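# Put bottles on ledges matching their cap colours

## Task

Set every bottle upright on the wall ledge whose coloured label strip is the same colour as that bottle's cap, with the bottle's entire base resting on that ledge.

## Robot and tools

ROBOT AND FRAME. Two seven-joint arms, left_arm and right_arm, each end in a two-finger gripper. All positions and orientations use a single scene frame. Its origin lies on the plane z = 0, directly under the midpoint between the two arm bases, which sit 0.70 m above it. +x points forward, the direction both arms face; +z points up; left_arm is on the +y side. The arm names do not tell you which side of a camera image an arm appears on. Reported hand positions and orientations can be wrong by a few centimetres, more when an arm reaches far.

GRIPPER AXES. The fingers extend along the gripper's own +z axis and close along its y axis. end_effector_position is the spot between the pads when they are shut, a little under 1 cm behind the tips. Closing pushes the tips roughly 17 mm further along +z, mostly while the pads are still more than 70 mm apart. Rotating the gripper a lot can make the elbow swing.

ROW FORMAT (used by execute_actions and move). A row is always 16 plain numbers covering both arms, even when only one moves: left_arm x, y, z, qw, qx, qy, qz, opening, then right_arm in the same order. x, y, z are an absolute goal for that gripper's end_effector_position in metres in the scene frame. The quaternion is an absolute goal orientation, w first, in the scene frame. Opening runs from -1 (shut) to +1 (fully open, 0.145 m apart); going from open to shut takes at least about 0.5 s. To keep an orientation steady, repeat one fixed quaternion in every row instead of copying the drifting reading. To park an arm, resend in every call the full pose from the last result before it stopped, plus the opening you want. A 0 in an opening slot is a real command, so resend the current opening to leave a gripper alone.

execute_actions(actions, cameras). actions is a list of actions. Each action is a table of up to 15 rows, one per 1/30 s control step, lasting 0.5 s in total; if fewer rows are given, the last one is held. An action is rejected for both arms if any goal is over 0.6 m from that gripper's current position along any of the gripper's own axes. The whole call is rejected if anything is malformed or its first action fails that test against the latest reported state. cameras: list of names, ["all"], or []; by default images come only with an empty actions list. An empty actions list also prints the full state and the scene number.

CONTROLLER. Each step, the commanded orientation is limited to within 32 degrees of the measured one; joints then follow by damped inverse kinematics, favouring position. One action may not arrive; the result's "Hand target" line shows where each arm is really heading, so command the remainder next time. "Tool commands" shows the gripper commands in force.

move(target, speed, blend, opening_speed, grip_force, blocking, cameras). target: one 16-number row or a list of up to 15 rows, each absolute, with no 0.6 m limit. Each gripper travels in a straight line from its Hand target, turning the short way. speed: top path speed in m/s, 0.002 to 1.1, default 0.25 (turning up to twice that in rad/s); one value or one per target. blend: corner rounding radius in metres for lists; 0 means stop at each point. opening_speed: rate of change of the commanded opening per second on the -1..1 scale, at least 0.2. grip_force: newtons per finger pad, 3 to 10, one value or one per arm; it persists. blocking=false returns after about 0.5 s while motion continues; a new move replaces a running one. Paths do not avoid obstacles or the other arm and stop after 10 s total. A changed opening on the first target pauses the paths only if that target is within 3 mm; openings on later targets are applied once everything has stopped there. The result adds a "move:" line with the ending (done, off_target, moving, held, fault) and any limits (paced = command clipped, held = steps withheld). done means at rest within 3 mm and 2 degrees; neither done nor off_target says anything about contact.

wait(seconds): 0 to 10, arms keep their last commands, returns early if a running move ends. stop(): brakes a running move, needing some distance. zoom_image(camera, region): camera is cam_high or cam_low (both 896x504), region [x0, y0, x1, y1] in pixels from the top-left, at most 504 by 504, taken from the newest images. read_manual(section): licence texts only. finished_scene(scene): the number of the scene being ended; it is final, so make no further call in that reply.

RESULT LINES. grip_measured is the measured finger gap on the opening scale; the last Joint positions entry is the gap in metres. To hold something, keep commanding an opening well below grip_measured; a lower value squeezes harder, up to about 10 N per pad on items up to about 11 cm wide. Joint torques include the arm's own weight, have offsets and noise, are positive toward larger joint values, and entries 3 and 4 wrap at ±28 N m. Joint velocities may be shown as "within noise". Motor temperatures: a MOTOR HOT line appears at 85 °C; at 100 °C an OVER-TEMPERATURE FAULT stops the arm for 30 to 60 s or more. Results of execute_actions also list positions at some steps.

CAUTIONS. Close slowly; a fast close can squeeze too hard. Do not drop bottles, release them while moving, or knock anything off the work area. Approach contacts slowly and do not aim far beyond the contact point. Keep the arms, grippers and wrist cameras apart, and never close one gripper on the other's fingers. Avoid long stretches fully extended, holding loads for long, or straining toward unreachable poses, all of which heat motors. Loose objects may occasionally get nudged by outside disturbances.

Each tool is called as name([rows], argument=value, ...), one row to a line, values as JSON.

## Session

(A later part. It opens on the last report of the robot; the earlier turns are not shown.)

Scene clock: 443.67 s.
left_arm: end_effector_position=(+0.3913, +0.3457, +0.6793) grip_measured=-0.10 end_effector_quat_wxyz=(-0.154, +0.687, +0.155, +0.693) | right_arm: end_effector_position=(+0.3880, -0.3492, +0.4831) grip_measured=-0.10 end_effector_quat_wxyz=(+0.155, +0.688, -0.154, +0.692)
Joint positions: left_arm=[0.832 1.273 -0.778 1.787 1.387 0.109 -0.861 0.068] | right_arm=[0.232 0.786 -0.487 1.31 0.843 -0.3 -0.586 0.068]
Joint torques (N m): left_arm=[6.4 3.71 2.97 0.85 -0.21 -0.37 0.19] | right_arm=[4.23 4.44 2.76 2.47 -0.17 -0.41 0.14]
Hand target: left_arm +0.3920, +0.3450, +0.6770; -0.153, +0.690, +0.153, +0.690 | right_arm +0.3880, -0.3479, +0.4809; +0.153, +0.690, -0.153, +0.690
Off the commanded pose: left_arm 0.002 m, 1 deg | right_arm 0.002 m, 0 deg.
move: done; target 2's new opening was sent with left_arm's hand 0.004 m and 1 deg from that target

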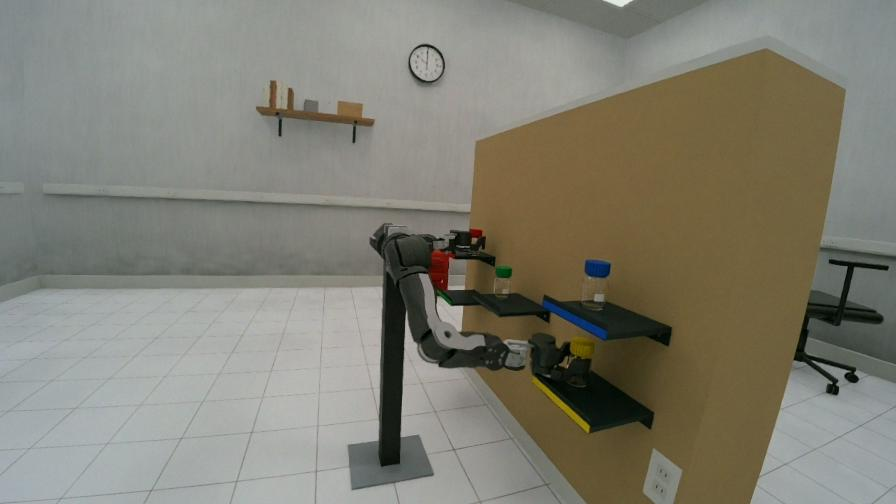

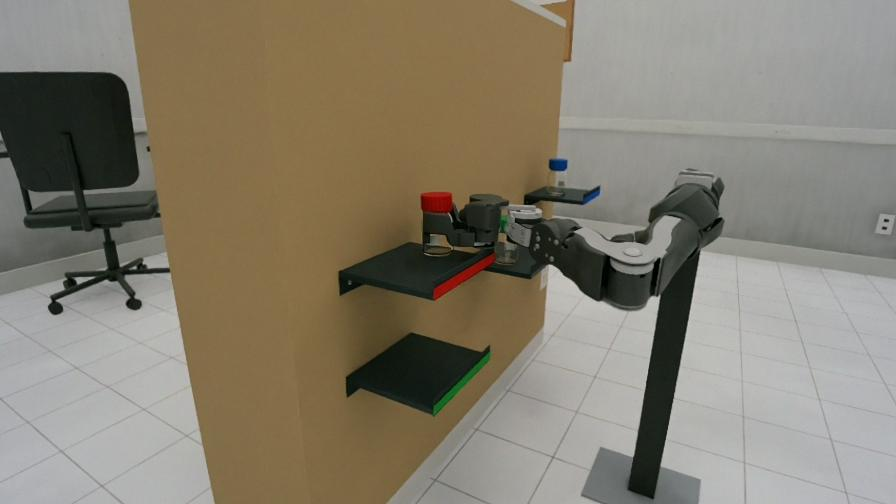

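move([
  [0.392,0.345,0.679,-0.153,0.69,0.153,0.69,1,0.388,-0.348,0.483,0.153,0.69,-0.153,0.69,1],
  [0.30,0.302,0.69,-0.153,0.69,0.153,0.69,1,0.26,-0.287,0.487,0.153,0.69,-0.153,0.69,1],
  [0.26,0.2,0.63,-0.08,0.702,0.08,0.702,1,0.24,-0.24,0.46,0.153,0.69,-0.153,0.69,1],
  [0.27,0.045,0.583,0,0.707,0,0.707,1,0.24,-0.24,0.46,0.153,0.69,-0.153,0.69,1],
  [0.33,0.045,0.581,0,0.707,0,0.707,1,0.24,-0.24,0.46,0.153,0.69,-0.153,0.69,1],
], speed=[0.1,0.15,0.25,0.25,0.12], opening_speed=1.5, blend=[0,0.01,0.02,0.01,0], cameras=["all"])

zoom_image(camera="cam_low", region=[400, 150, 600, 300])

zoom_image(camera="cam_high", region=[440, 210, 680, 430])

Scene clock: 464.47 s.
left_arm: end_effector_position=(+0.3300, +0.0462, +0.5824) grip_measured=+1.00 end_effector_quat_wxyz=(-0.002, +0.706, +0.002, +0.709) | right_arm: end_effector_position=(+0.2408, -0.2393, +0.4615) grip_measured=+1.00 end_effector_quat_wxyz=(+0.149, +0.689, -0.153, +0.693)
Joint positions: left_arm=[0.627 0.456 -1.213 2.033 0.756 0.211 -1.333 0.145] | right_arm=[-0.42 0.666 -0.488 1.899 0.334 -0.376 -1.06 0.145]
Joint torques (N m): left_arm=[5.97 -0.46 1.66 3.34 -0.32 -0.3 0.23] | right_arm=[0.44 2.23 1.51 3.07 -0.46 -0.07 -0.11]
Hand target: left_arm +0.3300, +0.0450, +0.5810; +0.000, +0.707, +0.000, +0.707 | right_arm +0.2400, -0.2400, +0.4600; +0.153, +0.690, -0.153, +0.690
Off the commanded pose: left_arm 0.002 m, 0 deg | right_arm 0.002 m, 1 deg.
move: done

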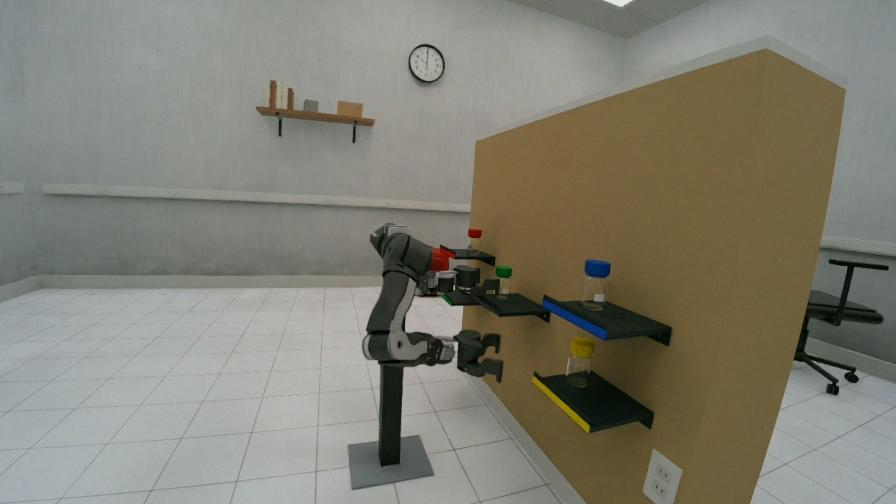

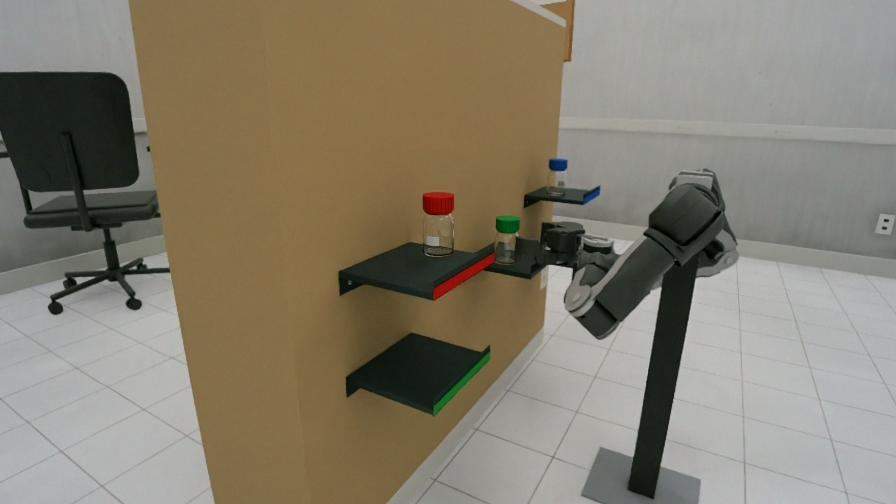

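Scaled by 2.520 from the camera's 896x504 image, which has a finer 1280x720 frame.

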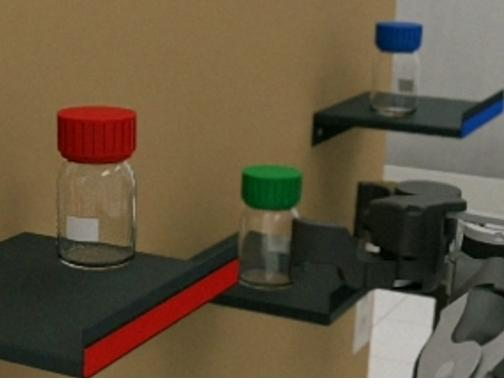

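Scaled by 2.100 from the camera's 896x504 image, which has a finer 1280x720 frame.

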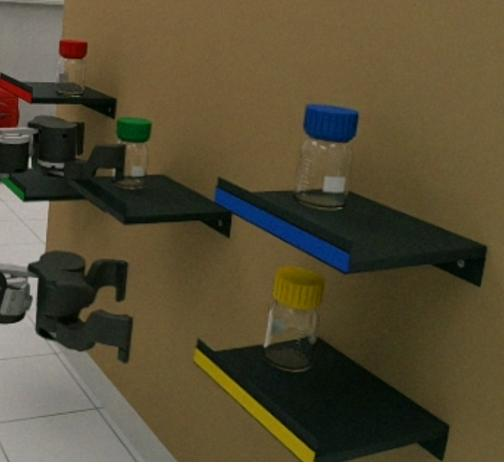

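move([
  [0.382,0.045,0.581,0,0.707,0,0.707,1,0.24,-0.24,0.46,0.153,0.69,-0.153,0.69,1],
  [0.382,0.045,0.581,0,0.707,0,0.707,-0.7,0.24,-0.24,0.46,0.153,0.69,-0.153,0.69,1],
], speed=0.1, opening_speed=1.5, cameras=["all"])

zoom_image(camera="cam_low", region=[440, 180, 600, 300])

zoom_image(camera="cam_high", region=[440, 220, 560, 330])

Scene clock: 479.87 s.
left_arm: end_effector_position=(+0.3818, +0.0455, +0.5820) grip_measured=-0.27 end_effector_quat_wxyz=(-0.001, +0.706, +0.001, +0.708) | right_arm: end_effector_position=(+0.2407, -0.2393, +0.4614) grip_measured=+1.00 end_effector_quat_wxyz=(+0.149, +0.689, -0.153, +0.693)
Joint positions: left_arm=[0.746 0.415 -1.167 1.808 0.843 0.152 -1.18 0.055] | right_arm=[-0.421 0.666 -0.488 1.899 0.334 -0.376 -1.06 0.145]
Joint torques (N m): left_arm=[7.56 -0.44 2.26 3.11 -0.32 -0.36 0.19] | right_arm=[0.65 2.36 1.42 3.02 -0.44 -0.07 -0.12]
Hand target: left_arm +0.3820, +0.0450, +0.5810; +0.000, +0.707, +0.000, +0.707 | right_arm +0.2400, -0.2400, +0.4600; +0.153, +0.690, -0.153, +0.690
Off the commanded pose: left_arm 0.001 m, 0 deg | right_arm 0.002 m, 1 deg.
move: done

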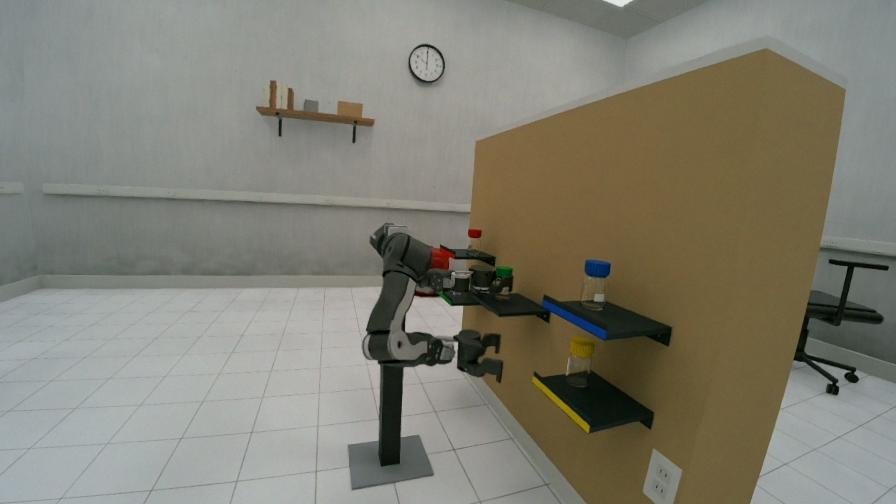

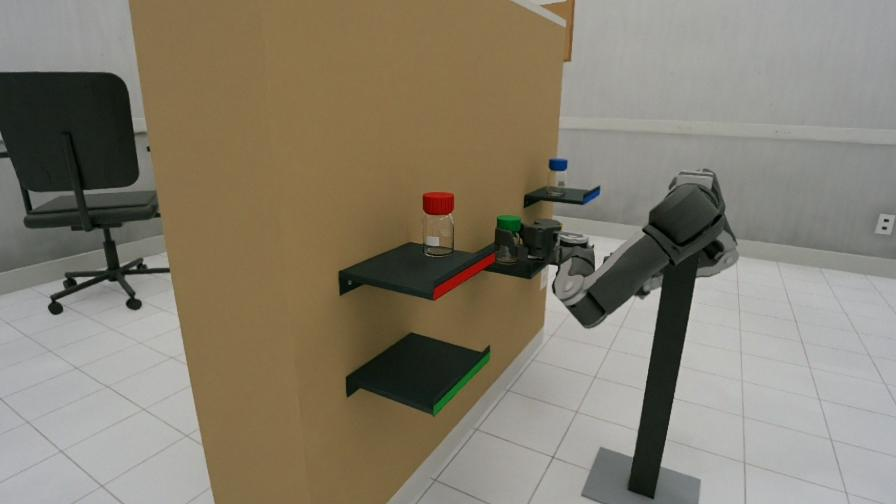

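Scaled by 3.150 from the camera's 896x504 image, which has a finer 1280x720 frame.

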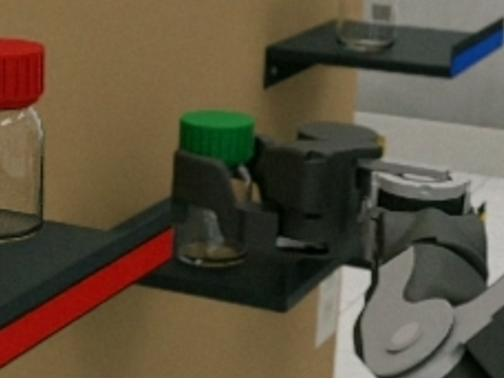

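Scaled by 4.200 from the camera's 896x504 image, which has a finer 1280x720 frame.

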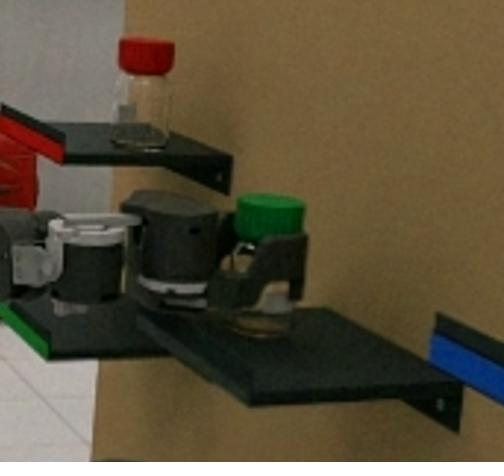

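move([
  [0.382,0.045,0.581,0,0.707,0,0.707,0.1,0.24,-0.24,0.46,0.153,0.69,-0.153,0.69,1],
  [0.377,0.045,0.581,0,0.707,0,0.707,0.1,0.24,-0.24,0.46,0.153,0.69,-0.153,0.69,1],
  [0.377,0.045,0.581,0,0.707,0,0.707,-1,0.24,-0.24,0.46,0.153,0.69,-0.153,0.69,1],
  [0.377,0.045,0.63,0,0.707,0,0.707,-1,0.24,-0.24,0.46,0.153,0.69,-0.153,0.69,1],
  [0.265,0.07,0.63,0,0.707,0,0.707,-1,0.24,-0.24,0.46,0.153,0.69,-0.153,0.69,1],
], speed=0.12, opening_speed=1.8, blend=[0,0,0,0.005,0])

move([
  [0.25,0.17,0.57,-0.08,0.702,0.08,0.702,-1,0.24,-0.24,0.46,0.153,0.69,-0.153,0.69,1],
  [0.25,0.26,0.518,-0.153,0.69,0.153,0.69,-1,0.24,-0.24,0.46,0.153,0.69,-0.153,0.69,1],
  [0.32,0.315,0.518,-0.153,0.69,0.153,0.69,-1,0.24,-0.24,0.46,0.153,0.69,-0.153,0.69,1],
], speed=0.12, blend=[0.02,0.01,0], cameras=["all"])

zoom_image(camera="cam_low", region=[330, 180, 600, 420])

Scene clock: 502.87 s.
left_arm: end_effector_position=(+0.2654, +0.0685, +0.6288) grip_measured=-0.25 end_effector_quat_wxyz=(-0.005, +0.702, +0.005, +0.712) | right_arm: end_effector_position=(+0.2407, -0.2393, +0.4614) grip_measured=+1.00 end_effector_quat_wxyz=(+0.149, +0.689, -0.153, +0.693)
Joint positions: left_arm=[0.559 0.512 -1.211 2.432 0.776 0.444 -1.577 0.057] | right_arm=[-0.421 0.666 -0.488 1.899 0.334 -0.376 -1.06 0.145]
Joint torques (N m): left_arm=[4.18 -0.25 1.74 3.38 -0.62 0.01 -0.01] | right_arm=[0.73 2.1 1.46 3.06 -0.44 -0.09 -0.12]
Hand target: left_arm +0.2655, +0.0696, +0.6297; -0.008, +0.700, +0.008, +0.714 | right_arm +0.2400, -0.2400, +0.4600; +0.153, +0.690, -0.153, +0.690
Off the commanded pose: left_arm 0.002 m, 1 deg | right_arm 0.002 m, 1 deg.
joint read past its limit (left arm) — joint 4 (elbow), upper limit, where the elbow is as bent as it goes.
joint sent to its limit (left arm) — joint 4 (elbow), upper limit, where the elbow is as bent as it goes; joint 7 (wrist yaw), lower limit. The joint targets still meet the commanded pose.
move: done

Scene clock: 505.87 s.
left_arm: end_effector_position=(+0.3190, +0.3171, +0.5174) grip_measured=-0.25 end_effector_quat_wxyz=(-0.158, +0.691, +0.154, +0.688) | right_arm: end_effector_position=(+0.2407, -0.2393, +0.4614) grip_measured=+1.00 end_effector_quat_wxyz=(+0.149, +0.689, -0.153, +0.693)
Joint positions: left_arm=[0.423 1.244 -1.16 1.837 1.017 -0.551 -1.123 0.057] | right_arm=[-0.421 0.666 -0.488 1.899 0.334 -0.376 -1.06 0.145]
Joint torques (N m): left_arm=[5.1 4.34 2.47 2.47 -0.42 -0.46 0.23] | right_arm=[0.67 2.12 1.48 3.18 -0.46 -0.09 -0.14]
Hand target: left_arm +0.3200, +0.3150, +0.5180; -0.153, +0.690, +0.153, +0.690 | right_arm +0.2400, -0.2400, +0.4600; +0.153, +0.690, -0.153, +0.690
Off the commanded pose: left_arm 0.002 m, 1 deg | right_arm 0.002 m, 1 deg.
move: done

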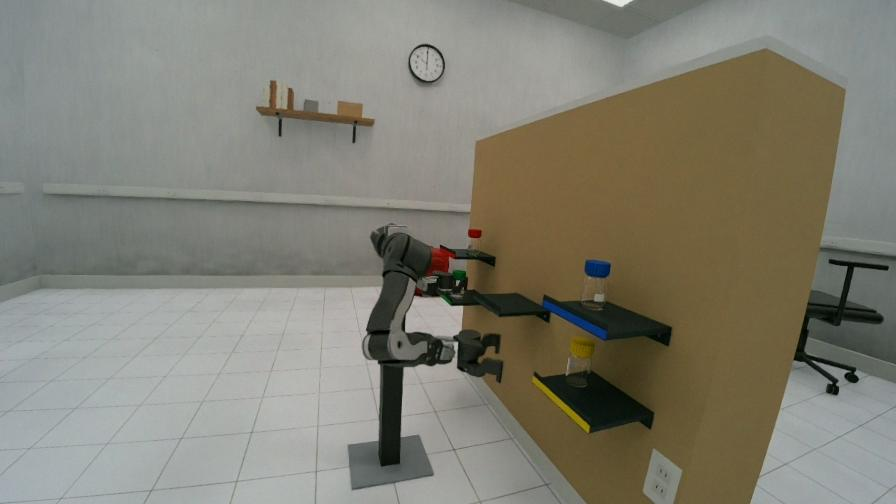

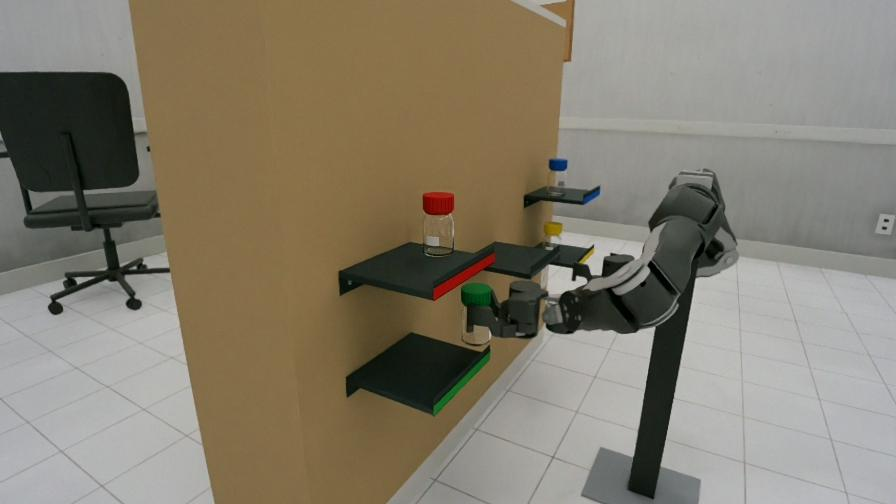

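Scaled by 1.867 from the camera's 896x504 image, which has a finer 1280x720 frame.

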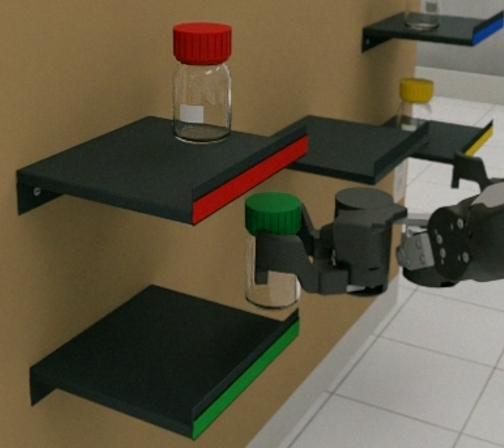

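move([
  [0.388,0.347,0.522,-0.153,0.69,0.153,0.69,-1,0.24,-0.24,0.46,0.153,0.69,-0.153,0.69,1],
  [0.388,0.347,0.492,-0.153,0.69,0.153,0.69,-1,0.24,-0.24,0.46,0.153,0.69,-0.153,0.69,1],
  [0.388,0.347,0.480,-0.153,0.69,0.153,0.69,-1,0.24,-0.24,0.46,0.153,0.69,-0.153,0.69,1],
], speed=[0.1,0.07,0.03], blend=[0.002,0.002,0], cameras=["all"])

zoom_image(camera="cam_low", region=[330, 180, 600, 420])

Scene clock: 516.20 s.
left_arm: end_effector_position=(+0.3900, +0.3503, +0.4915) grip_measured=-0.25 end_effector_quat_wxyz=(-0.156, +0.677, +0.156, +0.703) | right_arm: end_effector_position=(+0.2407, -0.2393, +0.4614) grip_measured=+1.00 end_effector_quat_wxyz=(+0.149, +0.689, -0.153, +0.693)
Joint positions: left_arm=[0.593 0.995 -1.161 1.312 1.152 -0.575 -0.774 0.057] | right_arm=[-0.421 0.666 -0.488 1.899 0.334 -0.376 -1.06 0.145]
Joint torques (N m): left_arm=[4.34 3.02 0.96 1.1 0.22 -0.09 0.33] | right_arm=[0.57 2.07 1.43 3.1 -0.45 -0.07 -0.12]
Hand target: left_arm +0.3877, +0.3469, +0.4801; -0.153, +0.690, +0.153, +0.690 | right_arm +0.2400, -0.2400, +0.4600; +0.153, +0.690, -0.153, +0.690
Off the commanded pose: left_arm 0.012 m, 2 deg | right_arm 0.002 m, 1 deg.
move: off_target (left_arm)

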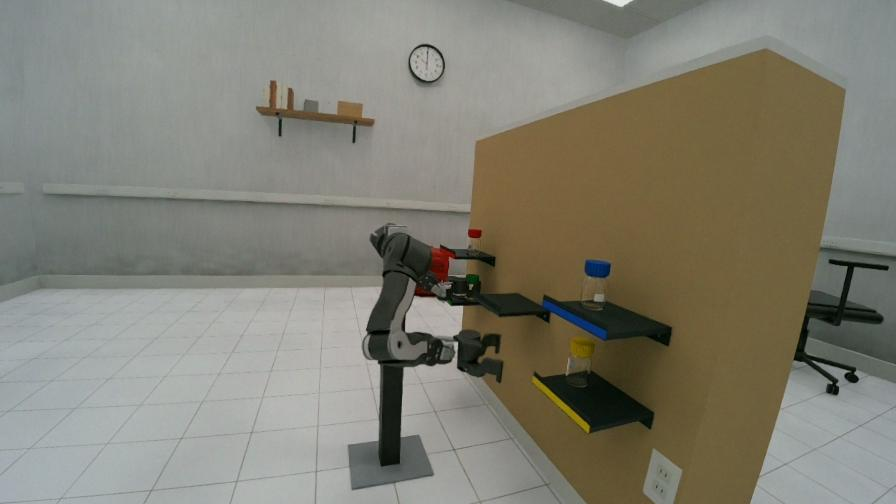

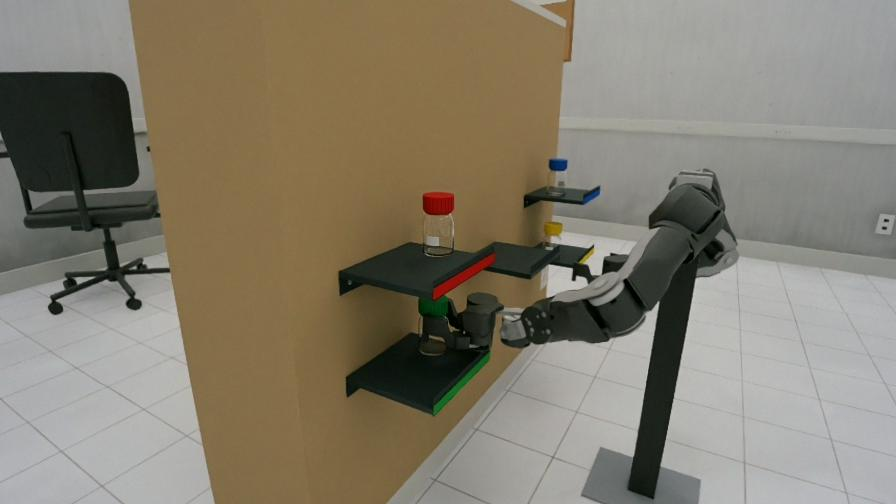

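Scaled by 1.867 from the camera's 896x504 image, which has a finer 1280x720 frame.

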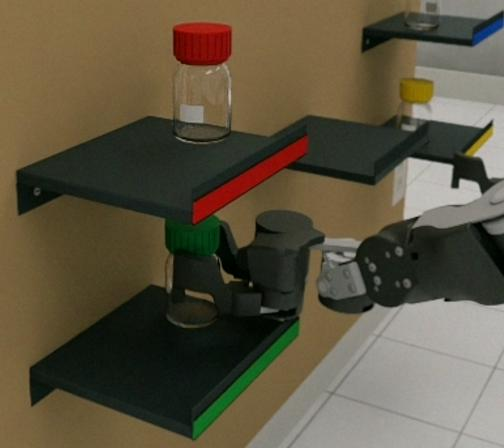

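move([
  [0.388,0.347,0.487,-0.153,0.69,0.153,0.69,-0.45,0.24,-0.24,0.46,0.153,0.69,-0.153,0.69,1],
  [0.388,0.347,0.487,-0.153,0.69,0.153,0.69,-0.1,0.24,-0.24,0.46,0.153,0.69,-0.153,0.69,1],
], speed=0.03, opening_speed=0.25, cameras=["all"])

zoom_image(camera="cam_low", region=[330, 180, 600, 420])

Scene clock: 530.50 s.
left_arm: end_effector_position=(+0.3890, +0.3484, +0.4903) grip_measured=-0.10 end_effector_quat_wxyz=(-0.154, +0.686, +0.154, +0.694) | right_arm: end_effector_position=(+0.2407, -0.2393, +0.4614) grip_measured=+1.00 end_effector_quat_wxyz=(+0.149, +0.689, -0.153, +0.693)
Joint positions: left_arm=[0.593 1.007 -1.161 1.336 1.166 -0.546 -0.774 0.068] | right_arm=[-0.421 0.666 -0.488 1.899 0.334 -0.376 -1.06 0.145]
Joint torques (N m): left_arm=[5.97 4.42 2.07 2.26 -0.13 -0.4 0.1] | right_arm=[0.75 2.23 1.39 3.06 -0.46 -0.06 -0.13]
Hand target: left_arm +0.3880, +0.3469, +0.4870; -0.153, +0.690, +0.153, +0.690 | right_arm +0.2400, -0.2400, +0.4600; +0.153, +0.690, -0.153, +0.690
Off the commanded pose: left_arm 0.004 m, 1 deg | right_arm 0.002 m, 1 deg.
move: off_target (left_arm); target 2's new opening was sent with left_arm's hand 0.005 m and 1 deg from that target

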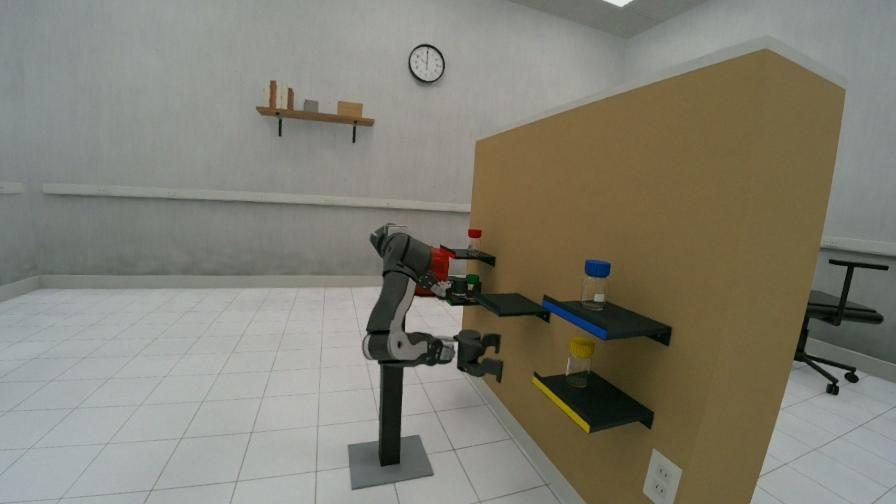

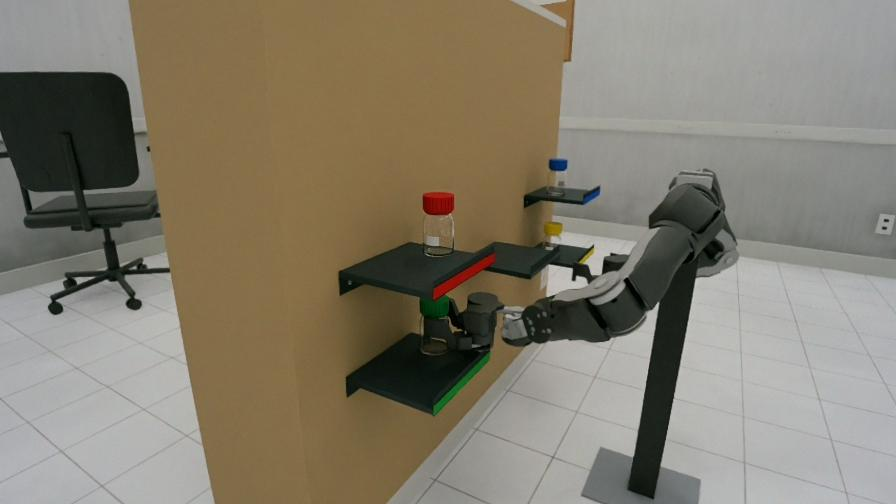

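Scaled by 1.867 from the camera's 896x504 image, which has a finer 1280x720 frame.

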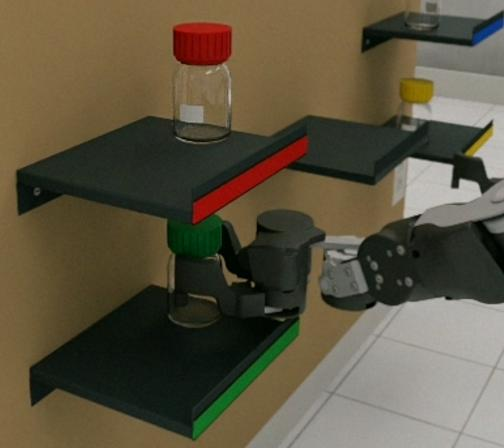

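Standing. Open and withdraw.

move([
  [0.388,0.347,0.49,-0.153,0.69,0.153,0.69,1,0.24,-0.24,0.46,0.153,0.69,-0.153,0.69,1],
  [0.26,0.286,0.496,-0.153,0.69,0.153,0.69,1,0.24,-0.24,0.46,0.153,0.69,-0.153,0.69,1],
], speed=0.12, opening_speed=1.5, cameras=["all"])

zoom_image(camera="cam_low", region=[330, 150, 630, 420])

zoom_image(camera="cam_high", region=[430, 210, 680, 440])

Scene clock: 543.27 s.
left_arm: end_effector_position=(+0.2602, +0.2847, +0.4956) grip_measured=+1.00 end_effector_quat_wxyz=(-0.150, +0.691, +0.152, +0.690) | right_arm: end_effector_position=(+0.2407, -0.2393, +0.4614) grip_measured=+1.00 end_effector_quat_wxyz=(+0.149, +0.689, -0.153, +0.693)
Joint positions: left_arm=[0.168 1.224 -1.172 1.986 0.69 -0.629 -1.396 0.145] | right_arm=[-0.421 0.666 -0.488 1.899 0.334 -0.376 -1.06 0.145]
Joint torques (N m): left_arm=[3.18 5.16 1.88 3.1 -0.35 -0.18 -0.03] | right_arm=[0.73 2.12 1.47 3.03 -0.46 -0.09 -0.13]
Hand target: left_arm +0.2600, +0.2860, +0.4960; -0.153, +0.690, +0.153, +0.690 | right_arm +0.2400, -0.2400, +0.4600; +0.153, +0.690, -0.153, +0.690
Off the commanded pose: left_arm 0.001 m, 0 deg | right_arm 0.002 m, 1 deg.
move: done

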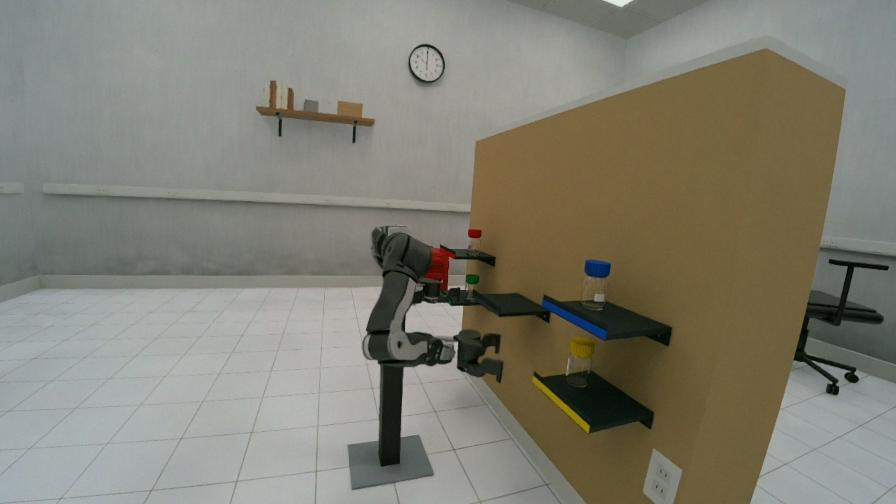

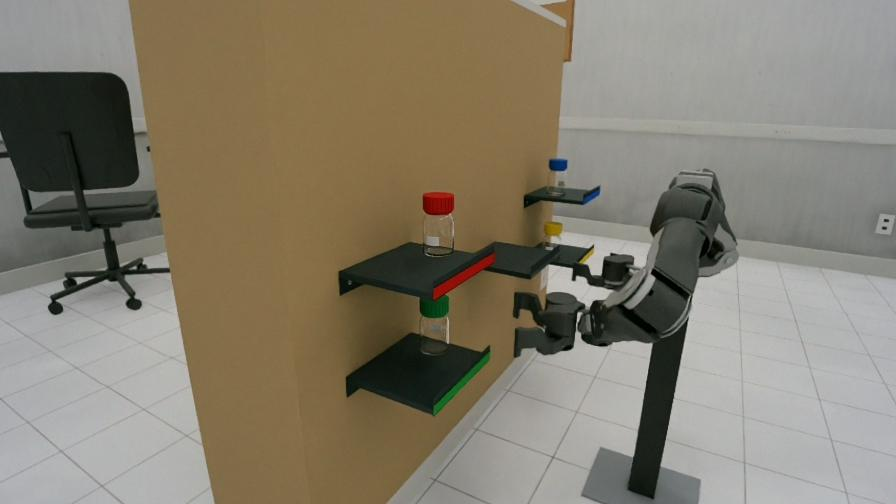

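Scaled by 1.680 from the camera's 896x504 image, which has a finer 1280x720 frame.

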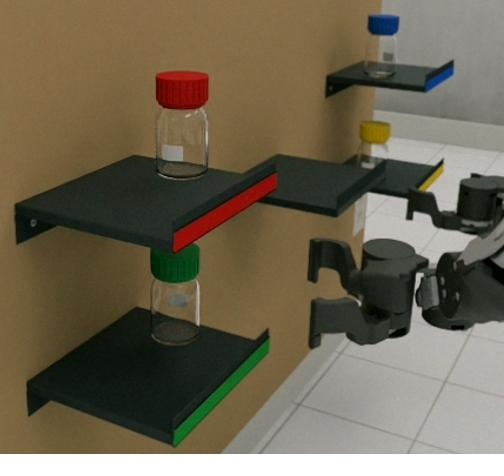

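Scaled by 2.016 from the camera's 896x504 image, which has a finer 1280x720 frame.

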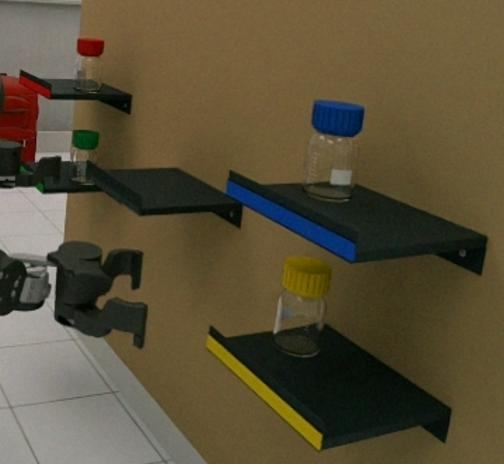

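All four stand upright on the right ledges.

finished_scene(scene=2)

The scene is finished: the task was done.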